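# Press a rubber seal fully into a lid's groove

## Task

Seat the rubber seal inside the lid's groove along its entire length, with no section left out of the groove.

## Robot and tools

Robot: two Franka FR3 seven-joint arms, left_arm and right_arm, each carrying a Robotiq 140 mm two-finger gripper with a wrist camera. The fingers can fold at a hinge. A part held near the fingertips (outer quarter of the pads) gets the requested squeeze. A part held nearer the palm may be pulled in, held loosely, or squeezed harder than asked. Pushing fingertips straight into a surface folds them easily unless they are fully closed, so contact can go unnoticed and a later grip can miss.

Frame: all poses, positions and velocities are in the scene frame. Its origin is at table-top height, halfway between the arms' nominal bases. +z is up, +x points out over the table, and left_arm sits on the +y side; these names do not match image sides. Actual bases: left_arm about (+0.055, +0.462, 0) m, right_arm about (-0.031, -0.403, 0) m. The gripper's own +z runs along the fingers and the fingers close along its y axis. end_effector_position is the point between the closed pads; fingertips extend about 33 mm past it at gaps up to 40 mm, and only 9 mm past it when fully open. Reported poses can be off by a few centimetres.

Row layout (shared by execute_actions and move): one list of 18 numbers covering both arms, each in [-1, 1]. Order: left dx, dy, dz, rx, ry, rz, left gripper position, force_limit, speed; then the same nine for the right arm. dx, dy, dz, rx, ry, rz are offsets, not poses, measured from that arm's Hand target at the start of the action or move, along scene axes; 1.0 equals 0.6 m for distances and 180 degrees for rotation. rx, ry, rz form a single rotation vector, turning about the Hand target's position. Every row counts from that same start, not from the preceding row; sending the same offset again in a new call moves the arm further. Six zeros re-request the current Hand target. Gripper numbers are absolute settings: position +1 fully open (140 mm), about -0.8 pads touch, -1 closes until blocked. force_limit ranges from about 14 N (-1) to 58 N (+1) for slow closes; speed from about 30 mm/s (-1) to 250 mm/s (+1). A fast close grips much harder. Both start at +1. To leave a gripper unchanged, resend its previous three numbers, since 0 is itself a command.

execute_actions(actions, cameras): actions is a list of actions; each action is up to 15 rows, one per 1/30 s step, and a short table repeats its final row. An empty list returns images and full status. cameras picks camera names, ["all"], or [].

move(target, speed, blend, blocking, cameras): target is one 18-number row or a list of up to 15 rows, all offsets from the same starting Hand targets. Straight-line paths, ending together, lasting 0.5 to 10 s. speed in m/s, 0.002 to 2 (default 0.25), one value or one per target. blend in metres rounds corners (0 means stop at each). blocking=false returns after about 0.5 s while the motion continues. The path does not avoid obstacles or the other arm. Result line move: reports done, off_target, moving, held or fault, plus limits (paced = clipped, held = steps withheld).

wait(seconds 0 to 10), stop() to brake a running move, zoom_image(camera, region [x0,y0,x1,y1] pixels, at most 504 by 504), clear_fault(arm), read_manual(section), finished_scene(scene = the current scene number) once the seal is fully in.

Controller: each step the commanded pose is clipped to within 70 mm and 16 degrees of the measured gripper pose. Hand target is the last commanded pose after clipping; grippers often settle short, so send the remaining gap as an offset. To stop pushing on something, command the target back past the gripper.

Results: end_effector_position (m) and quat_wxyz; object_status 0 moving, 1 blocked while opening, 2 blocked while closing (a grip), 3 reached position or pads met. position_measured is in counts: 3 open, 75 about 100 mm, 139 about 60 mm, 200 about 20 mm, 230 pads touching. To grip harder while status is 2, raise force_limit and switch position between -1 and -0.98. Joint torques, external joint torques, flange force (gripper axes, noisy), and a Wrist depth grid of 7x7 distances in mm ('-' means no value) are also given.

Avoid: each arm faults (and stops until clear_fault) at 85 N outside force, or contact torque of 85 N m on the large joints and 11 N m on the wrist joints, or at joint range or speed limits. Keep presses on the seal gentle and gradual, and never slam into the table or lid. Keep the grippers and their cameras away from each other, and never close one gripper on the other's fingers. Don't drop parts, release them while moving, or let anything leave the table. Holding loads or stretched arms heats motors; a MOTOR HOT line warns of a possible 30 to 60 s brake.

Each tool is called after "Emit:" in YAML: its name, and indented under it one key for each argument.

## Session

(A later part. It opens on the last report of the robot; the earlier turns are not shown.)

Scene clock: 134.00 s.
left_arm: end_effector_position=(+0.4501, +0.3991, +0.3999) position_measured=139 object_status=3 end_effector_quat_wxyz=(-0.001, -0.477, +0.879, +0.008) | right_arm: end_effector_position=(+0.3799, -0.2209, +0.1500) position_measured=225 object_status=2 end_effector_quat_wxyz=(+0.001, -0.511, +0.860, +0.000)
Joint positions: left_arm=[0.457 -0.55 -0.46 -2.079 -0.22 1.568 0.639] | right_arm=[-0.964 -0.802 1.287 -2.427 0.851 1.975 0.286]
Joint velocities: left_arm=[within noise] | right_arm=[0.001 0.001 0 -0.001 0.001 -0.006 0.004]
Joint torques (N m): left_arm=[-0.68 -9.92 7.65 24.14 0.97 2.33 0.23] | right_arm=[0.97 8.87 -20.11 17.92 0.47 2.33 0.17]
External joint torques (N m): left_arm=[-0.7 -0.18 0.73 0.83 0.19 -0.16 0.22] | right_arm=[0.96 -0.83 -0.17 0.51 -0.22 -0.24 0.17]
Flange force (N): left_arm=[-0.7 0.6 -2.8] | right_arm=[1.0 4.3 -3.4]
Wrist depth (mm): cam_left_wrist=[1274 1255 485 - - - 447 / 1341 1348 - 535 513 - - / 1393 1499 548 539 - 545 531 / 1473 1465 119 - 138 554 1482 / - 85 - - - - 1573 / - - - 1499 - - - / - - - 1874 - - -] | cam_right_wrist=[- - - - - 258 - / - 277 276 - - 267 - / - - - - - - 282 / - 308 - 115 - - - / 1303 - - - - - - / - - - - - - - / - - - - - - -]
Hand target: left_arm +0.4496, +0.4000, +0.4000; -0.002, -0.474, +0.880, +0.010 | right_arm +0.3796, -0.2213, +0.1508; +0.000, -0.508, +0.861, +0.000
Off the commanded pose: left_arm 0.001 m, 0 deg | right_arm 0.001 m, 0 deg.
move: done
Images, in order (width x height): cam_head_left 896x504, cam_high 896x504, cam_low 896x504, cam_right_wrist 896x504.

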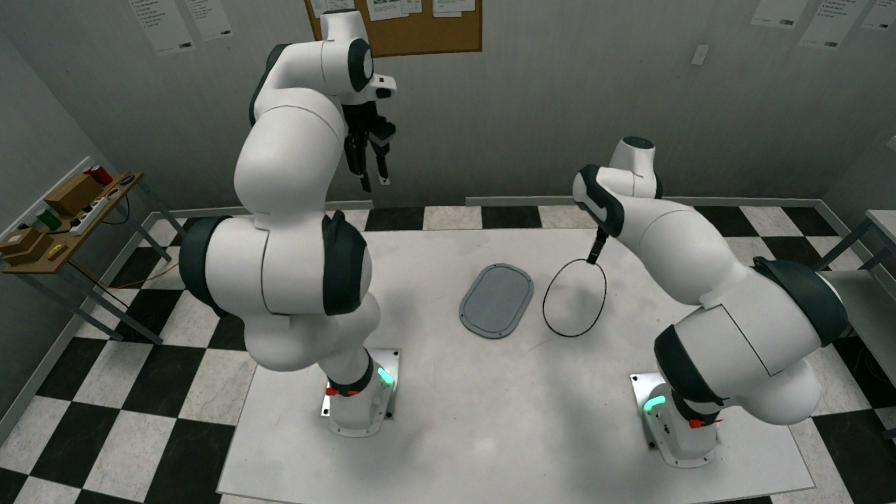

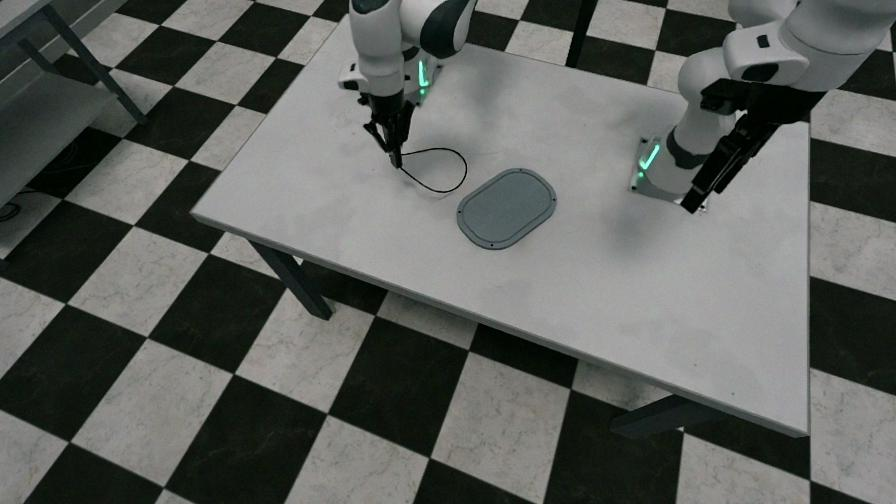

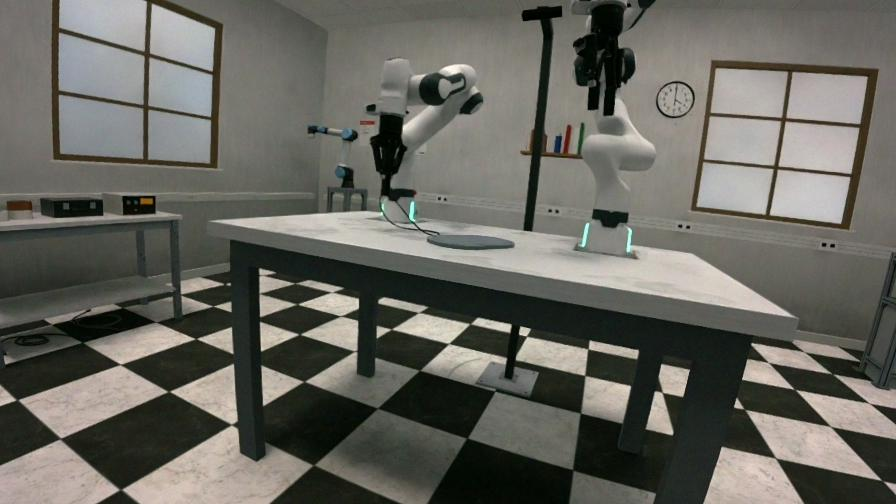

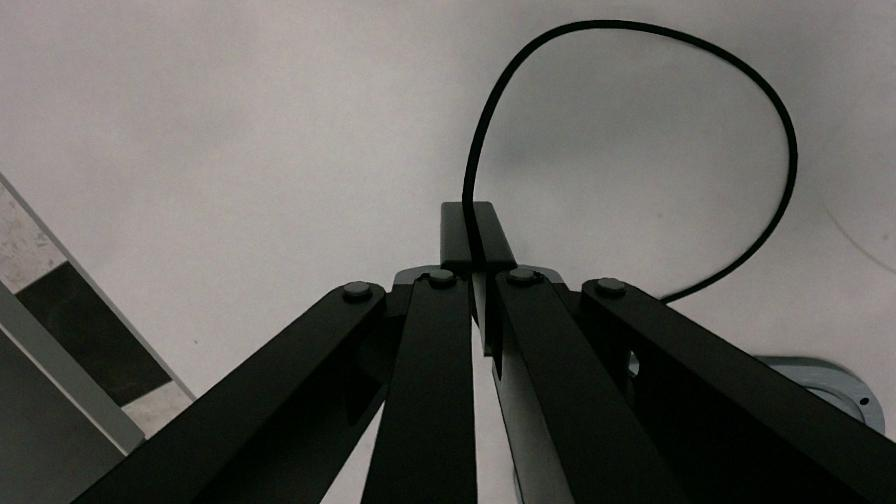

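Emit:
move:
  target:
    - [0,0,0,0,0,0,-0.08,-0.5,0, 0,0,0.3487,0,0,0,-1,-0.5,-1]
    - [0,0,0,0,0,0,-0.08,-0.5,0, -0.216,0.5488,0.3487,0,0,0,-1,-0.5,-1]
  speed: [0.15,0.15]
  blend: [0.05,0]
  cameras: ["cam_right_wrist","cam_head_left","cam_low","cam_high","cam_left_wrist"]

Scene clock: 141.20 s.
left_arm: end_effector_position=(+0.4501, +0.3991, +0.3999) position_measured=139 object_status=3 end_effector_quat_wxyz=(-0.001, -0.477, +0.879, +0.008) | right_arm: end_effector_position=(+0.2510, +0.1070, +0.3609) position_measured=225 object_status=2 end_effector_quat_wxyz=(+0.001, -0.511, +0.860, -0.001)
Joint positions: left_arm=[0.457 -0.55 -0.46 -2.079 -0.22 1.568 0.639] | right_arm=[-0.935 -0.979 1.258 -1.546 0.959 1.301 0.974]
Joint velocities: left_arm=[within noise] | right_arm=[0 0 0 0 -0.001 0 0.006]
Joint torques (N m): left_arm=[-0.69 -9.9 7.69 24.18 0.97 2.34 0.24] | right_arm=[0.54 28.35 -24.65 11.88 0.97 2.24 0.22]
External joint torques (N m): left_arm=[-0.64 -0.03 0.85 0.81 0.19 -0.16 0.24] | right_arm=[0.69 -1.6 0.82 0.35 0.24 -0.29 0.22]
Flange force (N): left_arm=[-1.1 0.4 -2.9] | right_arm=[-0.9 2.1 1.6]
Wrist depth (mm): cam_left_wrist=[1231 496 479 459 484 485 457 / 1327 1377 501 508 - 516 - / 1499 1408 1517 - - 538 554 / - 1526 130 - 138 - 1327 / - 85 - 648 605 - - / - - - 1623 - - - / - - - 1916 - - -] | cam_right_wrist=[- - - - - - - / - - - - - - - / - - - 438 - - - / 1489 - - 115 - 521 478 / 1535 1604 - - - 463 425 / - - - - - - 356 / - - - - - - -]
Hand target: left_arm +0.4496, +0.4000, +0.4000; -0.002, -0.474, +0.880, +0.010 | right_arm +0.2500, +0.1079, +0.3600; +0.000, -0.508, +0.861, +0.000
Off the commanded pose: left_arm 0.001 m, 0 deg | right_arm 0.002 m, 0 deg.
move: done
Images, in order (width x height): cam_head_left 896x504, cam_high 896x504, cam_low 896x504, cam_left_wrist 896x504, cam_right_wrist 896x504.

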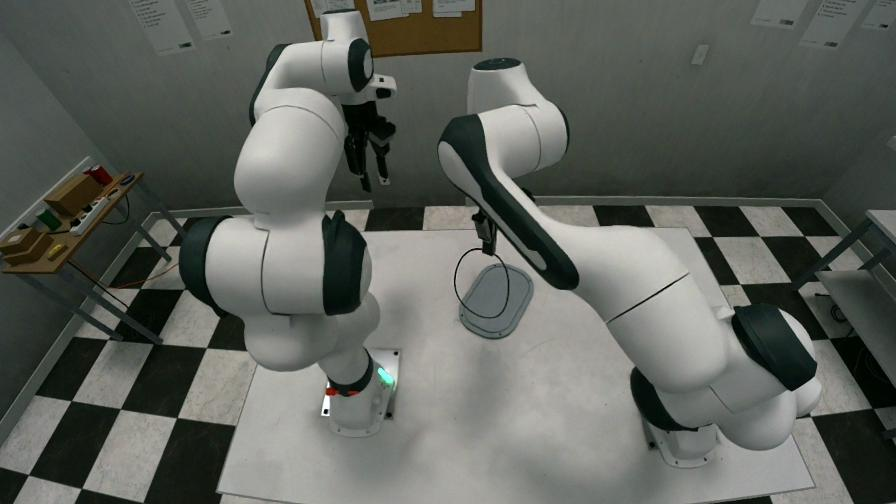

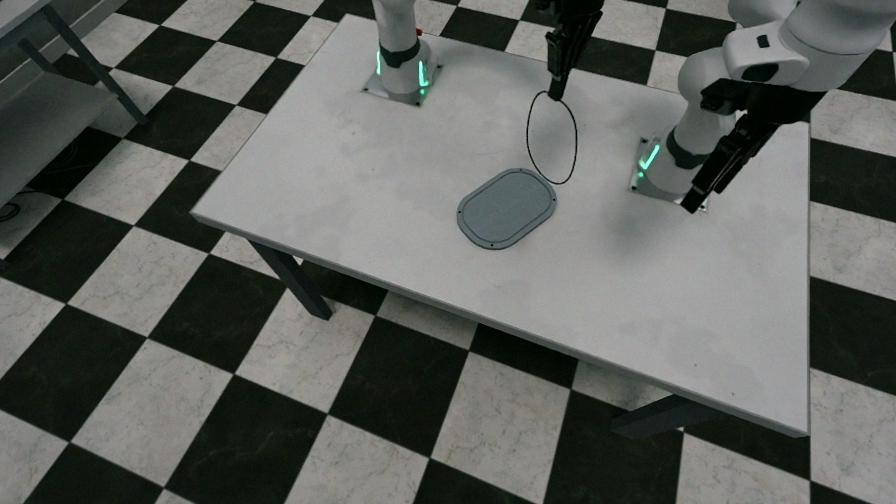

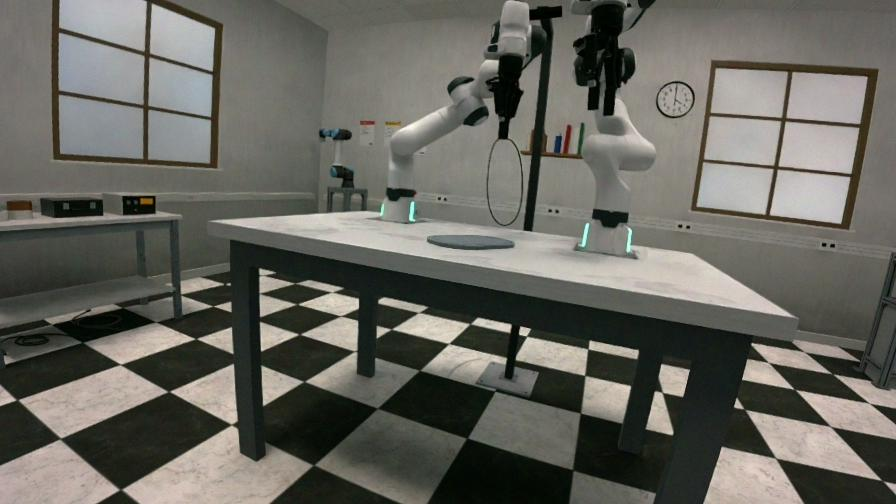

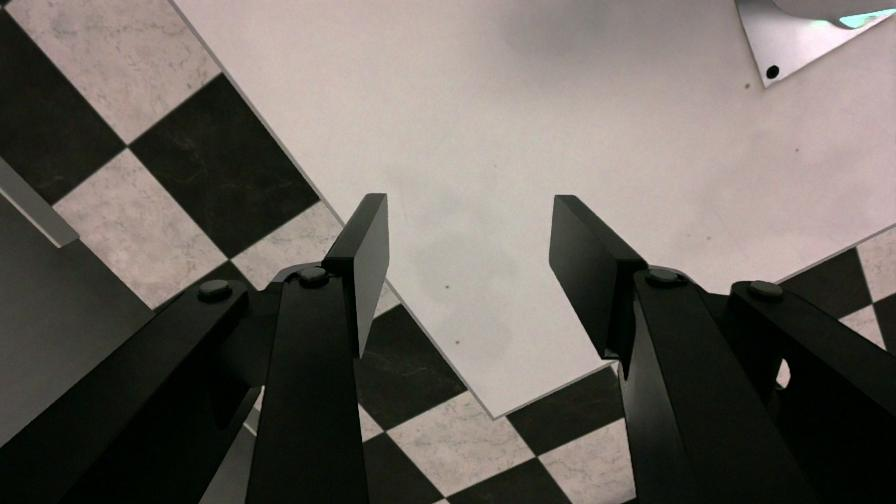

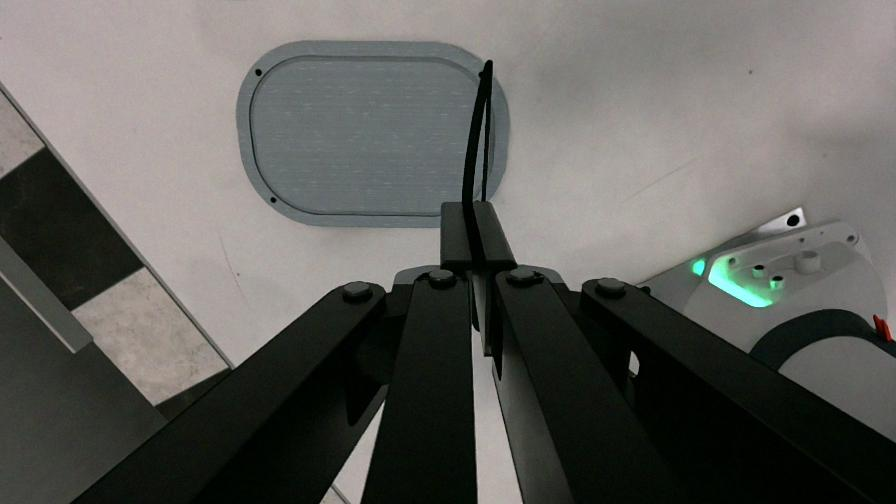

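Emit:
move:
  target:
    - [0,0,0,0,0,0,-0.08,-0.5,0, -0.0184,0.0102,-0.125,0,0,0,-1,-0.5,-1]
    - [0,0,0,0,0,0,-0.08,-0.5,0, 0.1275,-0.0705,-0.2,0,0,0,-1,-0.5,-1]
    - [0,0,0,0,0,0,-0.08,-0.5,0, 0.2295,-0.127,-0.3167,0,0,0,-1,-0.5,-1]
    - [0,0,0,0,0,0,-0.08,-0.5,0, 0.2806,-0.1552,-0.4333,0,0,0,-1,-0.5,-1]
  speed: [0.12,0.12,0.12,0.12]
  blend: [0,0.02,0.02,0]
  cameras: ["cam_right_wrist","cam_head_left","cam_low","cam_high"]

Scene clock: 148.63 s.
left_arm: end_effector_position=(+0.4501, +0.3991, +0.3999) position_measured=139 object_status=3 end_effector_quat_wxyz=(-0.001, -0.477, +0.879, +0.008) | right_arm: end_effector_position=(+0.4180, +0.0134, +0.1005) position_measured=225 object_status=2 end_effector_quat_wxyz=(-0.001, -0.505, +0.863, -0.003)
Joint positions: left_arm=[0.457 -0.55 -0.46 -2.079 -0.22 1.568 0.639] | right_arm=[-1.246 -1.134 1.652 -1.861 1.162 1.763 0.604]
Joint velocities: left_arm=[within noise] | right_arm=[0 0 0 0 0 0.002 -0.005]
Joint torques (N m): left_arm=[-0.66 -9.86 7.69 24.14 0.97 2.34 0.24] | right_arm=[0.55 32 -28.4 10.62 1.01 2.78 -0.42]
External joint torques (N m): left_arm=[-0.68 -0.14 0.8 0.9 0.18 -0.14 0.24] | right_arm=[0.42 -0.38 1.2 -0.03 0.28 0.26 -0.42]
Flange force (N): left_arm=[-0.9 0.4 -3.0] | right_arm=[0.3 0.1 3.0]
Wrist depth (mm): cam_left_wrist=[1243 1243 - 505 463 - 483 / 1334 1341 521 - 523 - 521 / 1408 1448 - 546 539 548 520 / 1416 1508 129 574 138 542 1688 / - 85 - 1745 - - 1623 / - - - 1795 - - - / - - - 1860 - - -] | cam_right_wrist=[- - - - 196 200 197 / - - - - 213 - - / - - - 225 - - - / - - - 115 - - 237 / 1257 - - - - - - / 1270 - - - - - - / - - - - - - -]
Hand target: left_arm +0.4496, +0.4000, +0.4000; -0.002, -0.474, +0.880, +0.010 | right_arm +0.4184, +0.0148, +0.1000; +0.000, -0.508, +0.861, +0.000
Off the commanded pose: left_arm 0.001 m, 0 deg | right_arm 0.002 m, 1 deg.
move: done
Images, in order (width x height): cam_head_left 896x504, cam_high 896x504, cam_low 896x504, cam_right_wrist 896x504.

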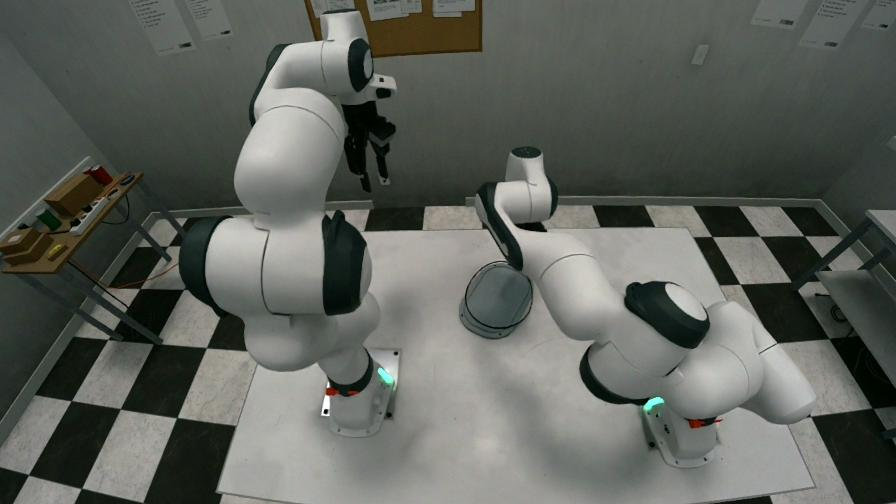

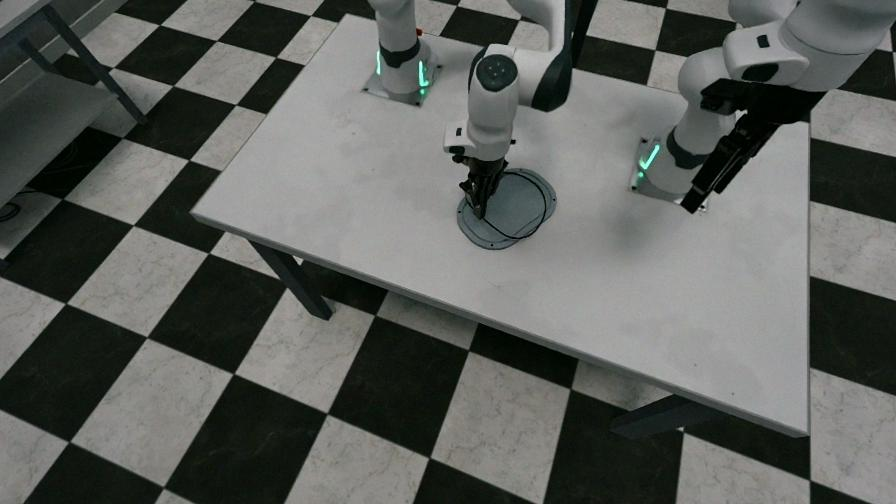

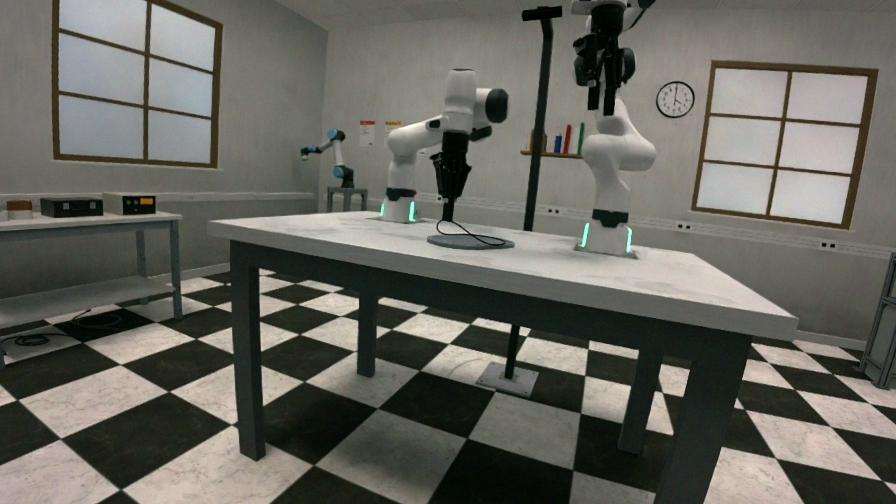

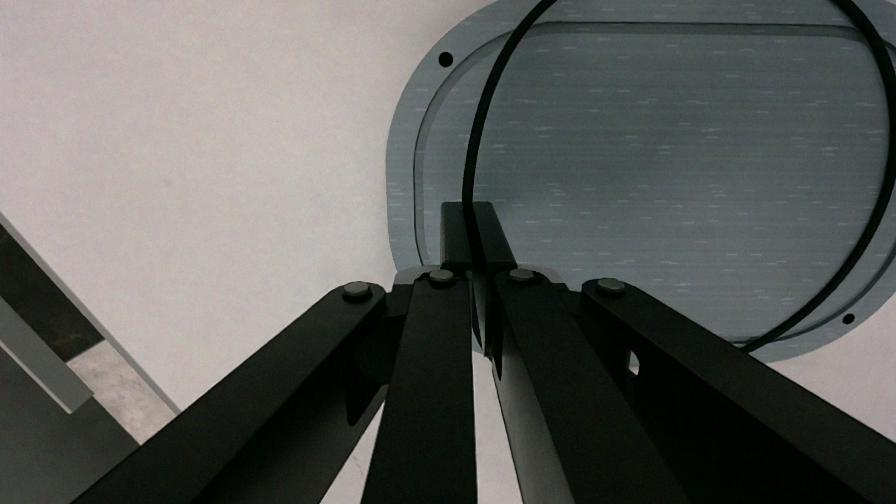

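Emit:
move:
  target:
    - [0,0,0,0,0,0,-0.08,-0.5,0, 0.037,-0.0205,-0.0833,0,0,0,-1,-0.5,-1]
  speed: [0.1]
  cameras: ["cam_right_wrist","cam_head_left","cam_high"]

Emit:
zoom_image:
  camera: "cam_right_wrist"
  region: [340, 80, 592, 332]

Emit:
zoom_image:
  camera: "cam_head_left"
  region: [430, 240, 570, 360]

Scene clock: 150.93 s.
left_arm: end_effector_position=(+0.4501, +0.3991, +0.3999) position_measured=139 object_status=3 end_effector_quat_wxyz=(-0.001, -0.477, +0.879, +0.008) | right_arm: end_effector_position=(+0.4400, +0.0012, +0.0506) position_measured=225 object_status=2 end_effector_quat_wxyz=(-0.001, -0.505, +0.863, -0.002)
Joint positions: left_arm=[0.457 -0.55 -0.46 -2.079 -0.22 1.568 0.639] | right_arm=[-1.33 -1.176 1.744 -1.847 1.221 1.831 0.557]
Joint velocities: left_arm=[within noise] | right_arm=[0 0 0 -0.001 0 0.002 -0.004]
Joint torques (N m): left_arm=[-0.71 -9.88 7.69 24.14 0.96 2.34 0.21] | right_arm=[0.53 33.4 -28.58 9.96 0.98 2.74 -0.53]
External joint torques (N m): left_arm=[-0.73 -0.24 0.8 0.91 0.18 -0.15 0.21] | right_arm=[0.57 -1.05 1.42 0.3 0.26 0.2 -0.53]
Flange force (N): left_arm=[-0.7 0.6 -3.0] | right_arm=[-0.8 -0.2 3.7]
Wrist depth (mm): cam_left_wrist=[1255 500 476 475 - - 446 / 1334 1400 513 514 - - - / 1385 1408 1499 - 548 - 554 / 1416 1508 129 - - - 591 / - 85 - - - - 1573 / - - - 1931 - - - / - - - 1847 - - -] | cam_right_wrist=[- - - - 156 155 - / - - 174 - 163 167 - / - - - - - 168 - / - - - 115 - - - / - - - - - - - / - - - - - - - / - - - - - - -]
Hand target: left_arm +0.4496, +0.4000, +0.4000; -0.002, -0.474, +0.880, +0.010 | right_arm +0.4406, +0.0025, +0.0500; +0.000, -0.508, +0.861, +0.000
Off the commanded pose: left_arm 0.001 m, 0 deg | right_arm 0.002 m, 0 deg.
move: done
Images, in order (width x height): cam_head_left 896x504, cam_high 896x504, cam_right_wrist 896x504.

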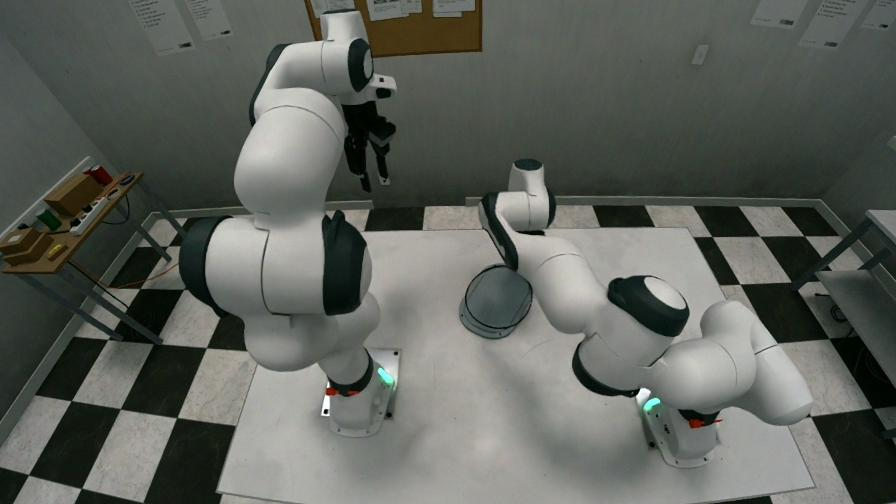

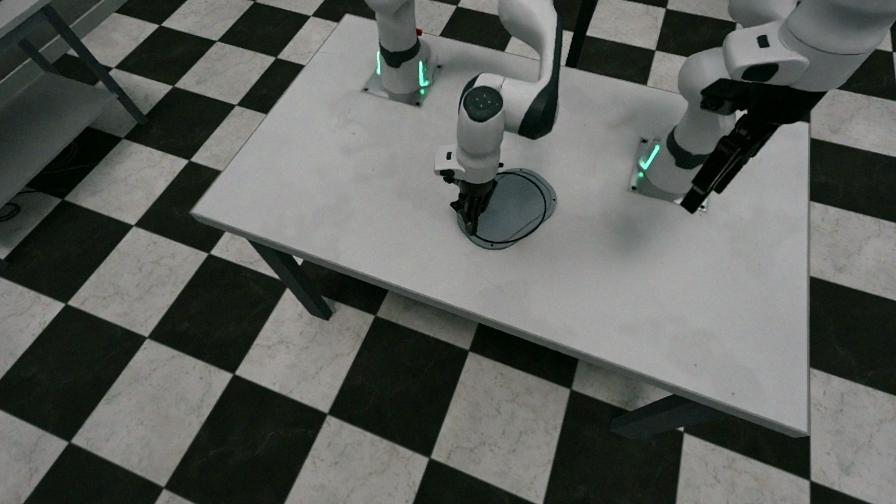

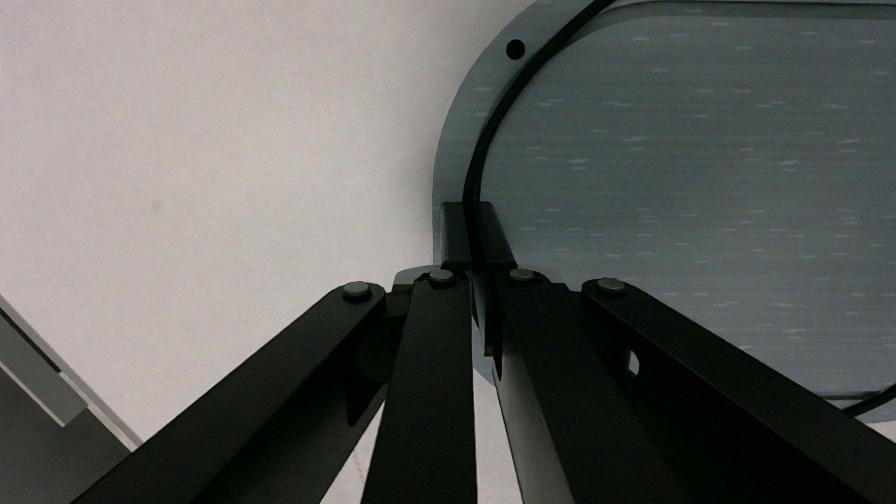

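Scaled by 2.000 from the camera's 896x504 image, which has a finer 1280x720 frame.

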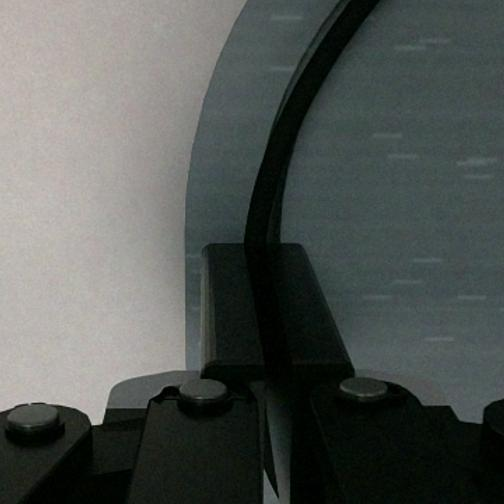

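Scaled by 3.600 from the camera's 896x504 image, which has a finer 1280x720 frame.

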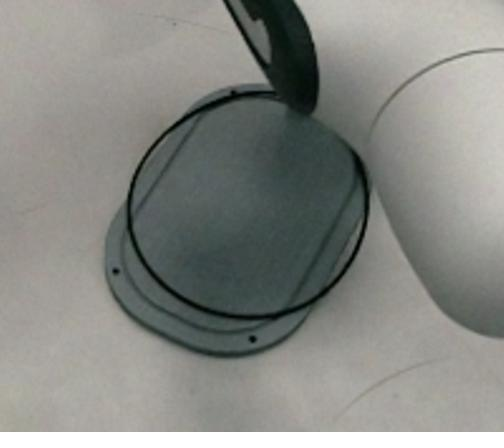

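Emit:
zoom_image:
  camera: "cam_right_wrist"
  region: [420, 100, 540, 220]

Scaled by 4.200 from the camera's 896x504 image, which has a finer 1280x720 frame.

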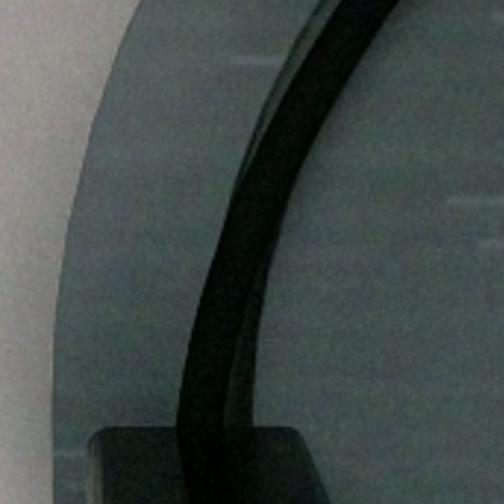

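Emit:
execute_actions:
  actions:
    - [[0,0,0,0,0,0,-0.08,-0.5,0,-0.0044,0.0024,-0.0117,0,0,0,-1,-0.5,-1]]
    - [[0,0,0,0,0,0,-0.08,-0.5,0,0,0,-0.0017,0,0,0,-1,-0.5,-1]]
    - [[0,0,0,0,0,0,-0.08,-0.5,0,0,0,-0.0017,0,0,0,-1,-0.5,-1]]
  cameras: ["cam_right_wrist"]

Emit:
zoom_image:
  camera: "cam_right_wrist"
  region: [420, 100, 540, 220]

Scene clock: 155.30 s.
left_arm: end_effector_position=(+0.4501, +0.3991, +0.3999) position_measured=139 object_status=3 end_effector_quat_wxyz=(-0.001, -0.477, +0.879, +0.008) | right_arm: end_effector_position=(+0.4381, +0.0026, +0.0448) position_measured=225 object_status=2 end_effector_quat_wxyz=(-0.002, -0.506, +0.863, -0.001)
Joint positions: left_arm=[0.457 -0.55 -0.46 -2.079 -0.22 1.568 0.639] | right_arm=[-1.329 -1.179 1.755 -1.85 1.228 1.84 0.555]
Joint torques (N m): left_arm=[-0.74 -9.9 7.67 24.17 0.96 2.34 0.24] | right_arm=[0.53 31.23 -25.16 8.75 1.9 3.53 -0.43]
External joint torques (N m): left_arm=[-0.77 -0.14 0.73 0.87 0.18 -0.15 0.24] | right_arm=[0.53 -3.18 4.69 -0.8 1.18 1 -0.43]
External joint torques at the end of the 1st action: left_arm=[-0.66 -0.07 0.89 0.84 0.19 -0.16 0.27] | right_arm=[1.19 -1.88 2.26 -0.64 0.6 0.66 -0.39]
External joint torques at the end of the 2nd action: left_arm=[-0.66 0.03 0.85 0.82 0.19 -0.15 0.24] | right_arm=[0.82 -2.65 3.31 -0.79 0.88 0.84 -0.42]
Flange force (N): left_arm=[-0.8 0.4 -2.9] | right_arm=[-0.2 0.1 13.4]
Flange force at the end of the 1st action (N): left_arm=[-1.1 0.6 -3.0] | right_arm=[3.0 2.5 6.8]
Flange force at the end of the 2nd action (N): left_arm=[-1.2 0.2 -2.9] | right_arm=[1.6 1.3 10.0]
Wrist depth (mm): cam_left_wrist=[1281 1237 - 488 487 506 462 / 1334 1356 - 498 502 516 517 / 1416 1424 - - - - - / 1370 1499 119 - 138 - 590 / - 85 - 639 121 - 1613 / - - - 1847 - - - / - - - 1860 - - -] | cam_right_wrist=[- - - - 149 151 - / - - - 157 160 161 - / - - - - 164 - - / - - - 116 - - 181 / - - - - - 94 - / - - - - - - - / - - - - - - -]
Hand target: left_arm +0.4496, +0.4000, +0.4000; -0.002, -0.474, +0.880, +0.010 | right_arm +0.4379, +0.0040, +0.0410; +0.000, -0.508, +0.861, +0.000
Off the commanded pose: left_arm 0.001 m, 0 deg | right_arm 0.004 m, 0 deg.
Step readings (end_effector_position of left_arm | right_arm; steps 1 to 15: 1st action; 16 to 30: 2nd action; 31 to 45: 3rd action):
0: (+0.4501, +0.3991, +0.3999) | (+0.4402, +0.0012, +0.0507)
1: (+0.4501, +0.3991, +0.3999) | (+0.4402, +0.0014, +0.0505)
2: (+0.4501, +0.3991, +0.3999) | (+0.4400, +0.0018, +0.0495)
4: (+0.4501, +0.3991, +0.3999) | (+0.4388, +0.0021, +0.0467)
8: (+0.4501, +0.3991, +0.3999) | (+0.4380, +0.0025, +0.0448)
15: (+0.4501, +0.3991, +0.3999) | (+0.4380, +0.0025, +0.0448)
16: (+0.4501, +0.3991, +0.3999) | (+0.4380, +0.0025, +0.0448)
17: (+0.4501, +0.3991, +0.3999) | (+0.4380, +0.0025, +0.0448)
19: (+0.4501, +0.3991, +0.3999) | (+0.4381, +0.0025, +0.0448)
23: (+0.4501, +0.3991, +0.3999) | (+0.4381, +0.0025, +0.0448)
30: (+0.4501, +0.3991, +0.3999) | (+0.4381, +0.0025, +0.0448)
31: (+0.4501, +0.3991, +0.3999) | (+0.4381, +0.0025, +0.0448)
32: (+0.4501, +0.3991, +0.3999) | (+0.4381, +0.0025, +0.0448)
34: (+0.4501, +0.3991, +0.3999) | (+0.4381, +0.0026, +0.0448)
38: (+0.4501, +0.3991, +0.3999) | (+0.4381, +0.0026, +0.0448)
45: (+0.4501, +0.3991, +0.3999) | (+0.4381, +0.0026, +0.0448)
Images, in order (width x height): cam_right_wrist 896x504.

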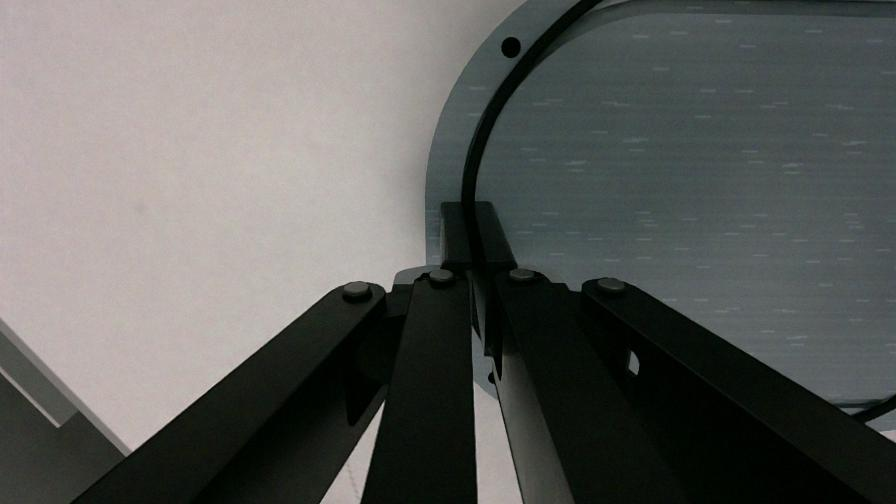

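Scaled by 4.200 from the camera's 896x504 image, which has a finer 1280x720 frame.

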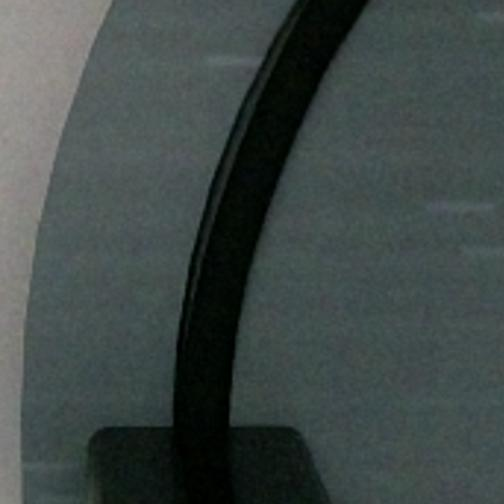

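Emit:
move:
  target:
    - [0,0,0,0,0,0,-0.08,-0.5,0, 0,0,0.0055,0,0,0,-0.65,-0.5,-1]
  speed: [0.05]
  cameras: ["cam_right_wrist"]

Emit:
zoom_image:
  camera: "cam_right_wrist"
  region: [400, 0, 652, 252]

Scene clock: 156.83 s.
left_arm: end_effector_position=(+0.4501, +0.3991, +0.3999) position_measured=139 object_status=3 end_effector_quat_wxyz=(-0.001, -0.477, +0.879, +0.008) | right_arm: end_effector_position=(+0.4398, +0.0021, +0.0451) position_measured=211 object_status=3 end_effector_quat_wxyz=(+0.001, -0.506, +0.863, -0.002)
Joint positions: left_arm=[0.457 -0.55 -0.46 -2.079 -0.22 1.568 0.639] | right_arm=[-1.329 -1.178 1.755 -1.851 1.228 1.845 0.555]
Joint torques (N m): left_arm=[-0.69 -9.91 7.67 24.16 0.98 2.34 0.25] | right_arm=[1.4 33.72 -28.6 9.33 0.57 2.51 -0.31]
External joint torques (N m): left_arm=[-0.74 -0.24 0.75 0.94 0.19 -0.15 0.24] | right_arm=[1.4 -0.66 1.25 -0.19 -0.14 -0.03 -0.31]
Flange force (N): left_arm=[-0.7 0.5 -3.1] | right_arm=[2.6 2.8 1.8]
Wrist depth (mm): cam_left_wrist=[1255 1255 - - 493 - 445 / 1341 1356 - - - 521 - / 1385 1416 1499 - - - 558 / - 1432 130 - 138 591 - / - 85 - - - - 1613 / - - - 710 - - - / - - - 1975 - - -] | cam_right_wrist=[- - - - 150 152 152 / - 170 - 158 - 156 158 / - - - 164 - - 166 / - - - 120 - - - / - - 94 - - 183 - / - - - - - - - / - - - - - - -]
Hand target: left_arm +0.4496, +0.4000, +0.4000; -0.002, -0.474, +0.880, +0.010 | right_arm +0.4379, +0.0040, +0.0443; +0.000, -0.508, +0.861, +0.000
Off the commanded pose: left_arm 0.001 m, 0 deg | right_arm 0.003 m, 0 deg.
move: done
Images, in order (width x height): cam_right_wrist 896x504.

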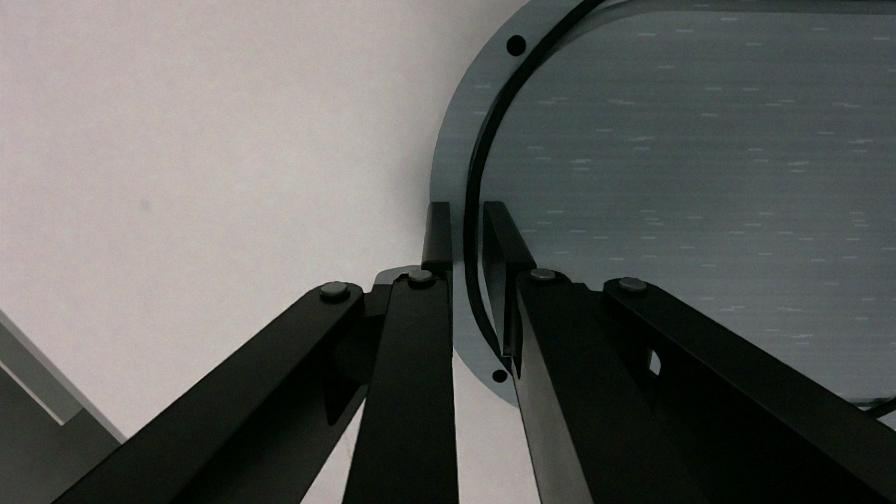

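Scaled by 2.000 from the camera's 896x504 image, which has a finer 1280x720 frame.

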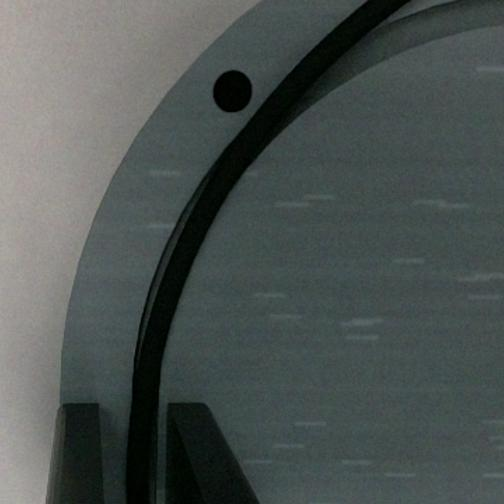

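Emit:
move:
  target:
    - [0,0,0,0,0,0,-0.08,-0.5,0, 0,0,0.025,0,0,0,-0.65,-0.5,-1]
    - [0,0,0,0,0,0,-0.08,-0.5,0, 0,0,0.025,0,0,0,-1,-0.5,0]
  speed: [0.05,0.05]
  cameras: ["cam_right_wrist"]

Emit:
zoom_image:
  camera: "cam_right_wrist"
  region: [400, 0, 652, 252]

Scene clock: 159.67 s.
left_arm: end_effector_position=(+0.4501, +0.3991, +0.3999) position_measured=139 object_status=3 end_effector_quat_wxyz=(-0.001, -0.477, +0.879, +0.008) | right_arm: end_effector_position=(+0.4386, +0.0039, +0.0584) position_measured=233 object_status=3 end_effector_quat_wxyz=(+0.001, -0.508, +0.862, +0.001)
Joint positions: left_arm=[0.457 -0.55 -0.46 -2.079 -0.22 1.568 0.639] | right_arm=[-1.322 -1.163 1.734 -1.849 1.214 1.827 0.555]
Joint torques (N m): left_arm=[-0.69 -9.88 7.68 24.16 0.97 2.33 0.27] | right_arm=[1.45 32.95 -29.34 10.22 0.26 2.24 -0.05]
External joint torques (N m): left_arm=[-0.6 -0.01 0.9 0.82 0.2 -0.16 0.27] | right_arm=[1.37 -1.07 0.36 0.28 -0.47 -0.29 -0.05]
Flange force (N): left_arm=[-1.2 0.5 -2.9] | right_arm=[0.6 2.5 -0.1]
Wrist depth (mm): cam_left_wrist=[1274 1185 - 484 475 491 465 / - 1327 - 530 511 508 - / 1432 1440 - - - - - / 1482 1526 119 - 138 582 1757 / - 85 - - - - 1613 / - - - 1734 - - - / - - - 1931 - - -] | cam_right_wrist=[- - - - 164 163 165 / - 186 - - - - - / - - - 179 - - - / - - - 112 - - - / - - - - - - - / 1186 - - - - - - / - - - - - - -]
Hand target: left_arm +0.4496, +0.4000, +0.4000; -0.002, -0.474, +0.880, +0.010 | right_arm +0.4379, +0.0040, +0.0593; +0.000, -0.508, +0.861, +0.000
Off the commanded pose: left_arm 0.001 m, 0 deg | right_arm 0.001 m, 0 deg.
move: done
Images, in order (width x height): cam_right_wrist 896x504.

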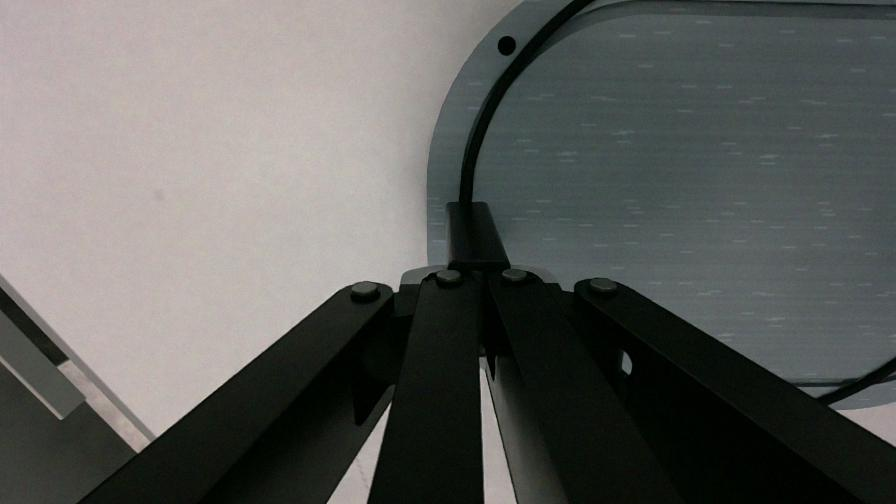

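Scaled by 2.000 from the camera's 896x504 image, which has a finer 1280x720 frame.

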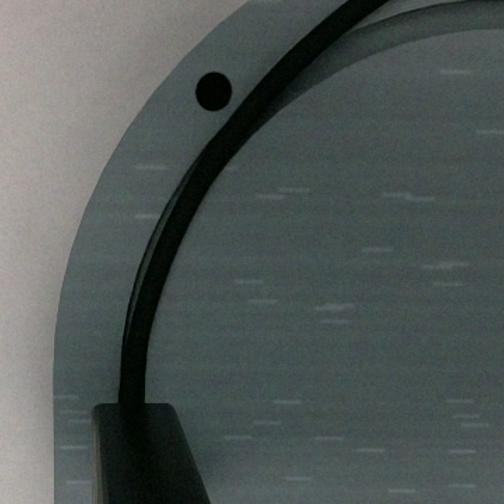

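Emit:
execute_actions:
  actions:
    - [[0,0,0,0,0,0,-0.08,-0.5,0,0.001,-0.0005,-0.0195,0,0,0,-1,-0.5,0]]
    - [[0,0,0,0,0,0,-0.08,-0.5,0,0,0,-0.0025,0,0,0,-1,-0.5,0]]
    - [[0,0,0,0,0,0,-0.08,-0.5,0,0,0,-0.0025,0,0,0,-1,-0.5,0]]
    - [[0,0,0,0,0,0,-0.08,-0.5,0,0,0,-0.0025,0,0,0,-1,-0.5,0]]
    - [[0,0,0,0,0,0,-0.08,-0.5,0,0,0,-0.0025,0,0,0,-1,-0.5,0]]
  cameras: ["cam_right_wrist"]

Emit:
zoom_image:
  camera: "cam_right_wrist"
  region: [400, 0, 652, 252]

Scene clock: 163.37 s.
left_arm: end_effector_position=(+0.4501, +0.3991, +0.3999) position_measured=139 object_status=3 end_effector_quat_wxyz=(-0.001, -0.477, +0.879, +0.008) | right_arm: end_effector_position=(+0.4373, +0.0046, +0.0455) position_measured=233 object_status=3 end_effector_quat_wxyz=(-0.001, -0.507, +0.862, +0.000)
Joint positions: left_arm=[0.457 -0.55 -0.46 -2.079 -0.22 1.568 0.639] | right_arm=[-1.328 -1.174 1.756 -1.849 1.226 1.842 0.555]
Joint torques (N m): left_arm=[-0.69 -9.88 7.71 24.11 0.98 2.33 0.27] | right_arm=[-0.42 31.28 -26.54 8.88 1.46 3.4 -0.38]
External joint torques (N m): left_arm=[-0.71 -0.12 0.79 0.8 0.19 -0.16 0.27] | right_arm=[-0.39 -3.26 3.36 -0.82 0.73 0.87 -0.38]
External joint torques at the end of the 1st action: left_arm=[-0.67 -0.02 0.82 0.82 0.18 -0.16 0.23] | right_arm=[0.1 -1.14 1.28 -0.22 0.25 0.29 -0.3]
External joint torques at the end of the 2nd action: left_arm=[-0.67 -0.12 0.84 0.81 0.19 -0.17 0.23] | right_arm=[0.32 -1.74 1.83 -0.44 0.34 0.45 -0.33]
External joint torques at the end of the 3rd action: left_arm=[-0.78 -0.15 0.75 0.88 0.18 -0.16 0.24] | right_arm=[-0.13 -2.41 2.55 -0.46 0.67 0.78 -0.34]
External joint torques at the end of the 4th action: left_arm=[-0.75 -0.22 0.74 0.87 0.18 -0.16 0.24] | right_arm=[-0.05 -2.96 2.75 -1 0.3 0.61 -0.38]
Flange force (N): left_arm=[-0.9 0.6 -2.8] | right_arm=[-1.3 -1.8 11.1]
Flange force at the end of the 1st action (N): left_arm=[-1.1 0.3 -2.9] | right_arm=[-0.1 -0.4 4.0]
Flange force at the end of the 2nd action (N): left_arm=[-0.9 0.7 -2.8] | right_arm=[0.5 0.2 5.7]
Flange force at the end of the 3rd action (N): left_arm=[-0.8 0.5 -3.0] | right_arm=[-1.1 -1.2 8.6]
Flange force at the end of the 4th action (N): left_arm=[-0.6 0.7 -2.9] | right_arm=[0.5 -0.5 8.8]
Wrist depth (mm): cam_left_wrist=[1225 1262 - 499 - 502 451 / 1377 1356 542 535 - - - / 1214 1424 1408 552 571 543 - / 1517 1517 129 554 138 573 - / - 85 - 1583 - - - / - - - 1770 - - - / - - - 1888 - - -] | cam_right_wrist=[- - - 162 153 - 150 / - - - 161 159 - 159 / - - - 164 - 169 - / - - - 116 174 174 - / - - - - - - - / - - - - - - - / - - - - - - -]
Hand target: left_arm +0.4496, +0.4000, +0.4000; -0.002, -0.474, +0.880, +0.010 | right_arm +0.4385, +0.0037, +0.0416; +0.000, -0.508, +0.861, +0.000
Off the commanded pose: left_arm 0.001 m, 0 deg | right_arm 0.004 m, 0 deg.
Step readings (end_effector_position of left_arm | right_arm; steps 1 to 15: 1st action; 16 to 30: 2nd action; 31 to 45: 3rd action; 46 to 60: 4th action; 61 to 75: 5th action):
0: (+0.4501, +0.3991, +0.3999) | (+0.4386, +0.0039, +0.0584)
1: (+0.4501, +0.3991, +0.3999) | (+0.4387, +0.0040, +0.0582)
2: (+0.4501, +0.3991, +0.3999) | (+0.4388, +0.0041, +0.0568)
4: (+0.4501, +0.3991, +0.3999) | (+0.4380, +0.0034, +0.0524)
8: (+0.4501, +0.3991, +0.3999) | (+0.4368, +0.0035, +0.0485)
15: (+0.4501, +0.3991, +0.3999) | (+0.4378, +0.0034, +0.0486)
16: (+0.4501, +0.3991, +0.3999) | (+0.4379, +0.0034, +0.0486)
17: (+0.4501, +0.3991, +0.3999) | (+0.4380, +0.0034, +0.0484)
19: (+0.4501, +0.3991, +0.3999) | (+0.4379, +0.0035, +0.0480)
23: (+0.4501, +0.3991, +0.3999) | (+0.4379, +0.0036, +0.0480)
30: (+0.4501, +0.3991, +0.3999) | (+0.4379, +0.0036, +0.0480)
31: (+0.4501, +0.3991, +0.3999) | (+0.4379, +0.0036, +0.0479)
32: (+0.4501, +0.3991, +0.3999) | (+0.4379, +0.0037, +0.0478)
34: (+0.4501, +0.3991, +0.3999) | (+0.4378, +0.0038, +0.0476)
38: (+0.4501, +0.3991, +0.3999) | (+0.4378, +0.0038, +0.0476)
45: (+0.4501, +0.3991, +0.3999) | (+0.4378, +0.0038, +0.0476)
46: (+0.4501, +0.3991, +0.3999) | (+0.4377, +0.0039, +0.0476)
47: (+0.4501, +0.3991, +0.3999) | (+0.4376, +0.0041, +0.0474)
49: (+0.4501, +0.3991, +0.3999) | (+0.4371, +0.0046, +0.0468)
53: (+0.4501, +0.3991, +0.3999) | (+0.4373, +0.0045, +0.0455)
60: (+0.4501, +0.3991, +0.3999) | (+0.4373, +0.0045, +0.0455)
61: (+0.4501, +0.3991, +0.3999) | (+0.4373, +0.0045, +0.0455)
62: (+0.4501, +0.3991, +0.3999) | (+0.4373, +0.0046, +0.0455)
64: (+0.4501, +0.3991, +0.3999) | (+0.4373, +0.0046, +0.0455)
68: (+0.4501, +0.3991, +0.3999) | (+0.4373, +0.0046, +0.0455)
75: (+0.4501, +0.3991, +0.3999) | (+0.4373, +0.0046, +0.0455)
Images, in order (width x height): cam_right_wrist 896x504.

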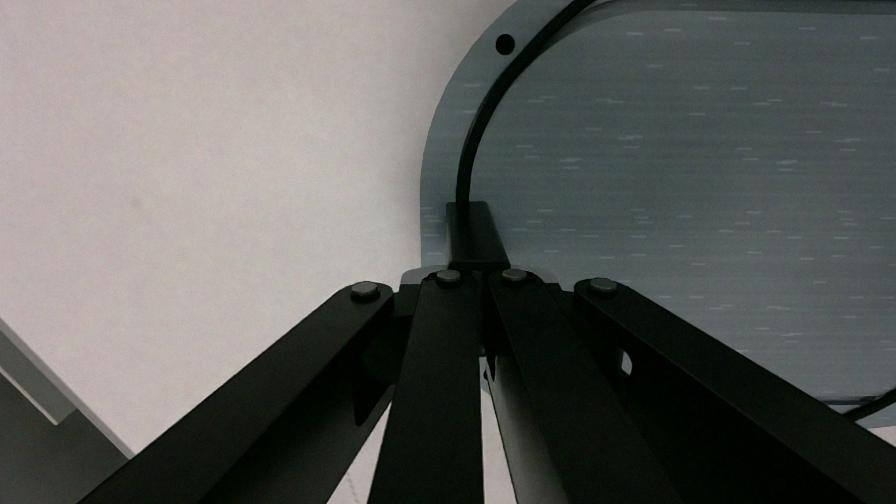

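Scaled by 2.000 from the camera's 896x504 image, which has a finer 1280x720 frame.

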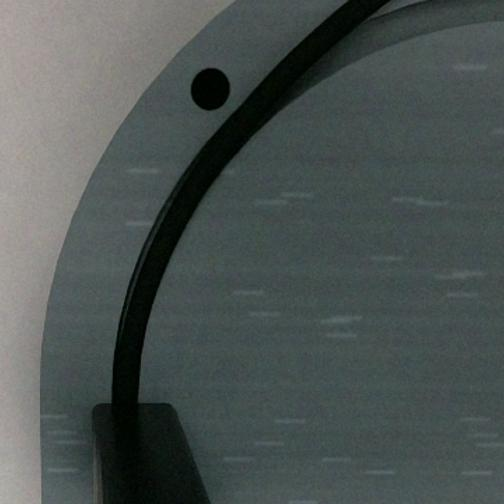

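Emit:
move:
  target:
    - [0,0,0,0,0,0,-0.08,-0.5,0, 0,0,0.0217,0,0,0,-1,-0.5,0]
    - [0,0,0,0,0,0,-0.08,-0.5,0, 0.0163,0.0328,0.0217,0,0,0,-1,-0.5,0]
    - [0,0,0,0,0,0,-0.08,-0.5,0, 0.0163,0.0328,-0.001,0,0,0,-1,-0.5,0]
    - [0,0,0,0,0,0,-0.08,-0.5,0, 0.0163,0.0328,0.0217,0,0,0,-1,-0.5,0]
    - [0,0,0,0,0,0,-0.08,-0.5,0, 0.0223,0.0715,0.0217,0,0,0,-1,-0.5,0]
    - [0,0,0,0,0,0,-0.08,-0.5,0, 0.0223,0.0715,-0.001,0,0,0,-1,-0.5,0]
    - [0,0,0,0,0,0,-0.08,-0.5,0, 0.0223,0.0715,0.05,0,0,0,-1,-0.5,0]
  speed: [0.06,0.1,0.04,0.06,0.1,0.04,0.1]
  cameras: ["cam_right_wrist"]

Emit:
zoom_image:
  camera: "cam_right_wrist"
  region: [400, 0, 652, 252]

Scene clock: 173.37 s.
left_arm: end_effector_position=(+0.4501, +0.3991, +0.3999) position_measured=139 object_status=3 end_effector_quat_wxyz=(-0.001, -0.477, +0.879, +0.008) | right_arm: end_effector_position=(+0.4529, +0.0470, +0.0714) position_measured=233 object_status=3 end_effector_quat_wxyz=(+0.002, -0.510, +0.860, +0.001)
Joint positions: left_arm=[0.457 -0.55 -0.46 -2.079 -0.22 1.568 0.639] | right_arm=[-1.394 -1.191 1.743 -1.679 1.208 1.772 0.637]
Joint velocities: left_arm=[within noise] | right_arm=[0 0 0 -0.001 -0.001 -0.004 0.003]
Joint torques (N m): left_arm=[-0.73 -9.9 7.69 24.14 0.97 2.33 0.23] | right_arm=[1.44 37.08 -29.02 10.04 0.19 2.17 0.21]
External joint torques (N m): left_arm=[-0.78 -0.25 0.77 0.93 0.18 -0.15 0.23] | right_arm=[1.64 -1.39 0.88 0.28 -0.56 -0.38 0.21]
Flange force (N): left_arm=[-0.7 0.6 -3.0] | right_arm=[0.2 3.1 0.8]
Wrist depth (mm): cam_left_wrist=[1262 1287 478 482 - - 479 / 1348 1363 - - - - - / 1393 - 1666 - - - 560 / - - 130 - 138 - 1563 / - 85 - - - - - / - - - 1745 - - - / - - - 1902 - - -] | cam_right_wrist=[- 188 - 175 - - - / - 194 - 182 - - - / - - - 194 - - 195 / 220 - 218 115 - - 204 / 1208 - - - - 214 - / 1245 - - - - - - / - - - - - - -]
Hand target: left_arm +0.4496, +0.4000, +0.4000; -0.002, -0.474, +0.880, +0.010 | right_arm +0.4519, +0.0466, +0.0716; +0.000, -0.508, +0.861, +0.000
Off the commanded pose: left_arm 0.001 m, 0 deg | right_arm 0.001 m, 0 deg.
move: done
Images, in order (width x height): cam_right_wrist 896x504.

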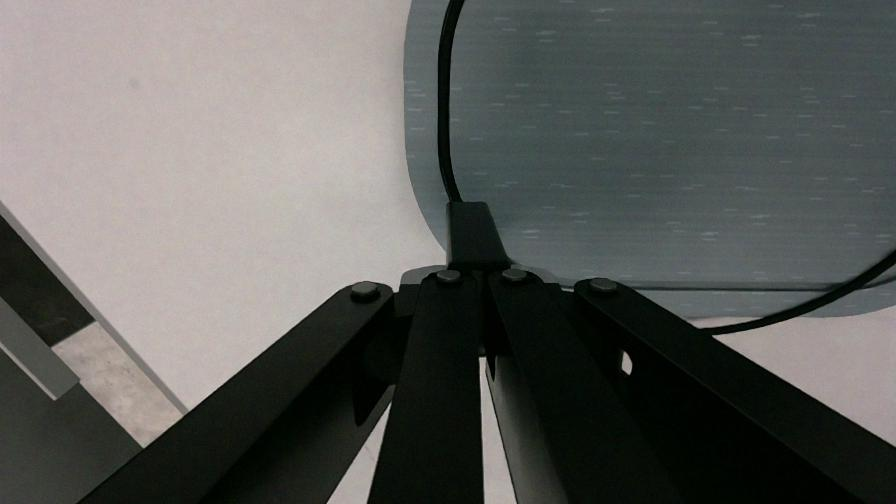

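Scaled by 2.000 from the camera's 896x504 image, which has a finer 1280x720 frame.

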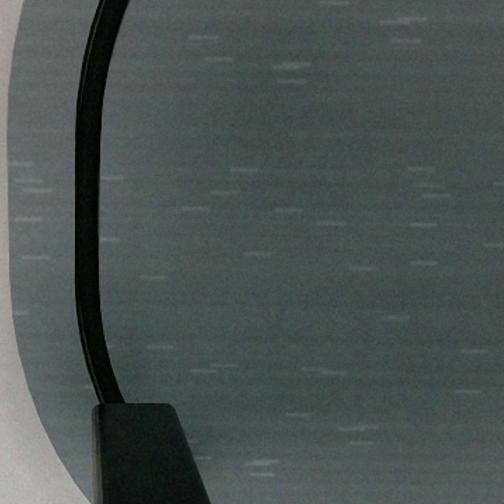

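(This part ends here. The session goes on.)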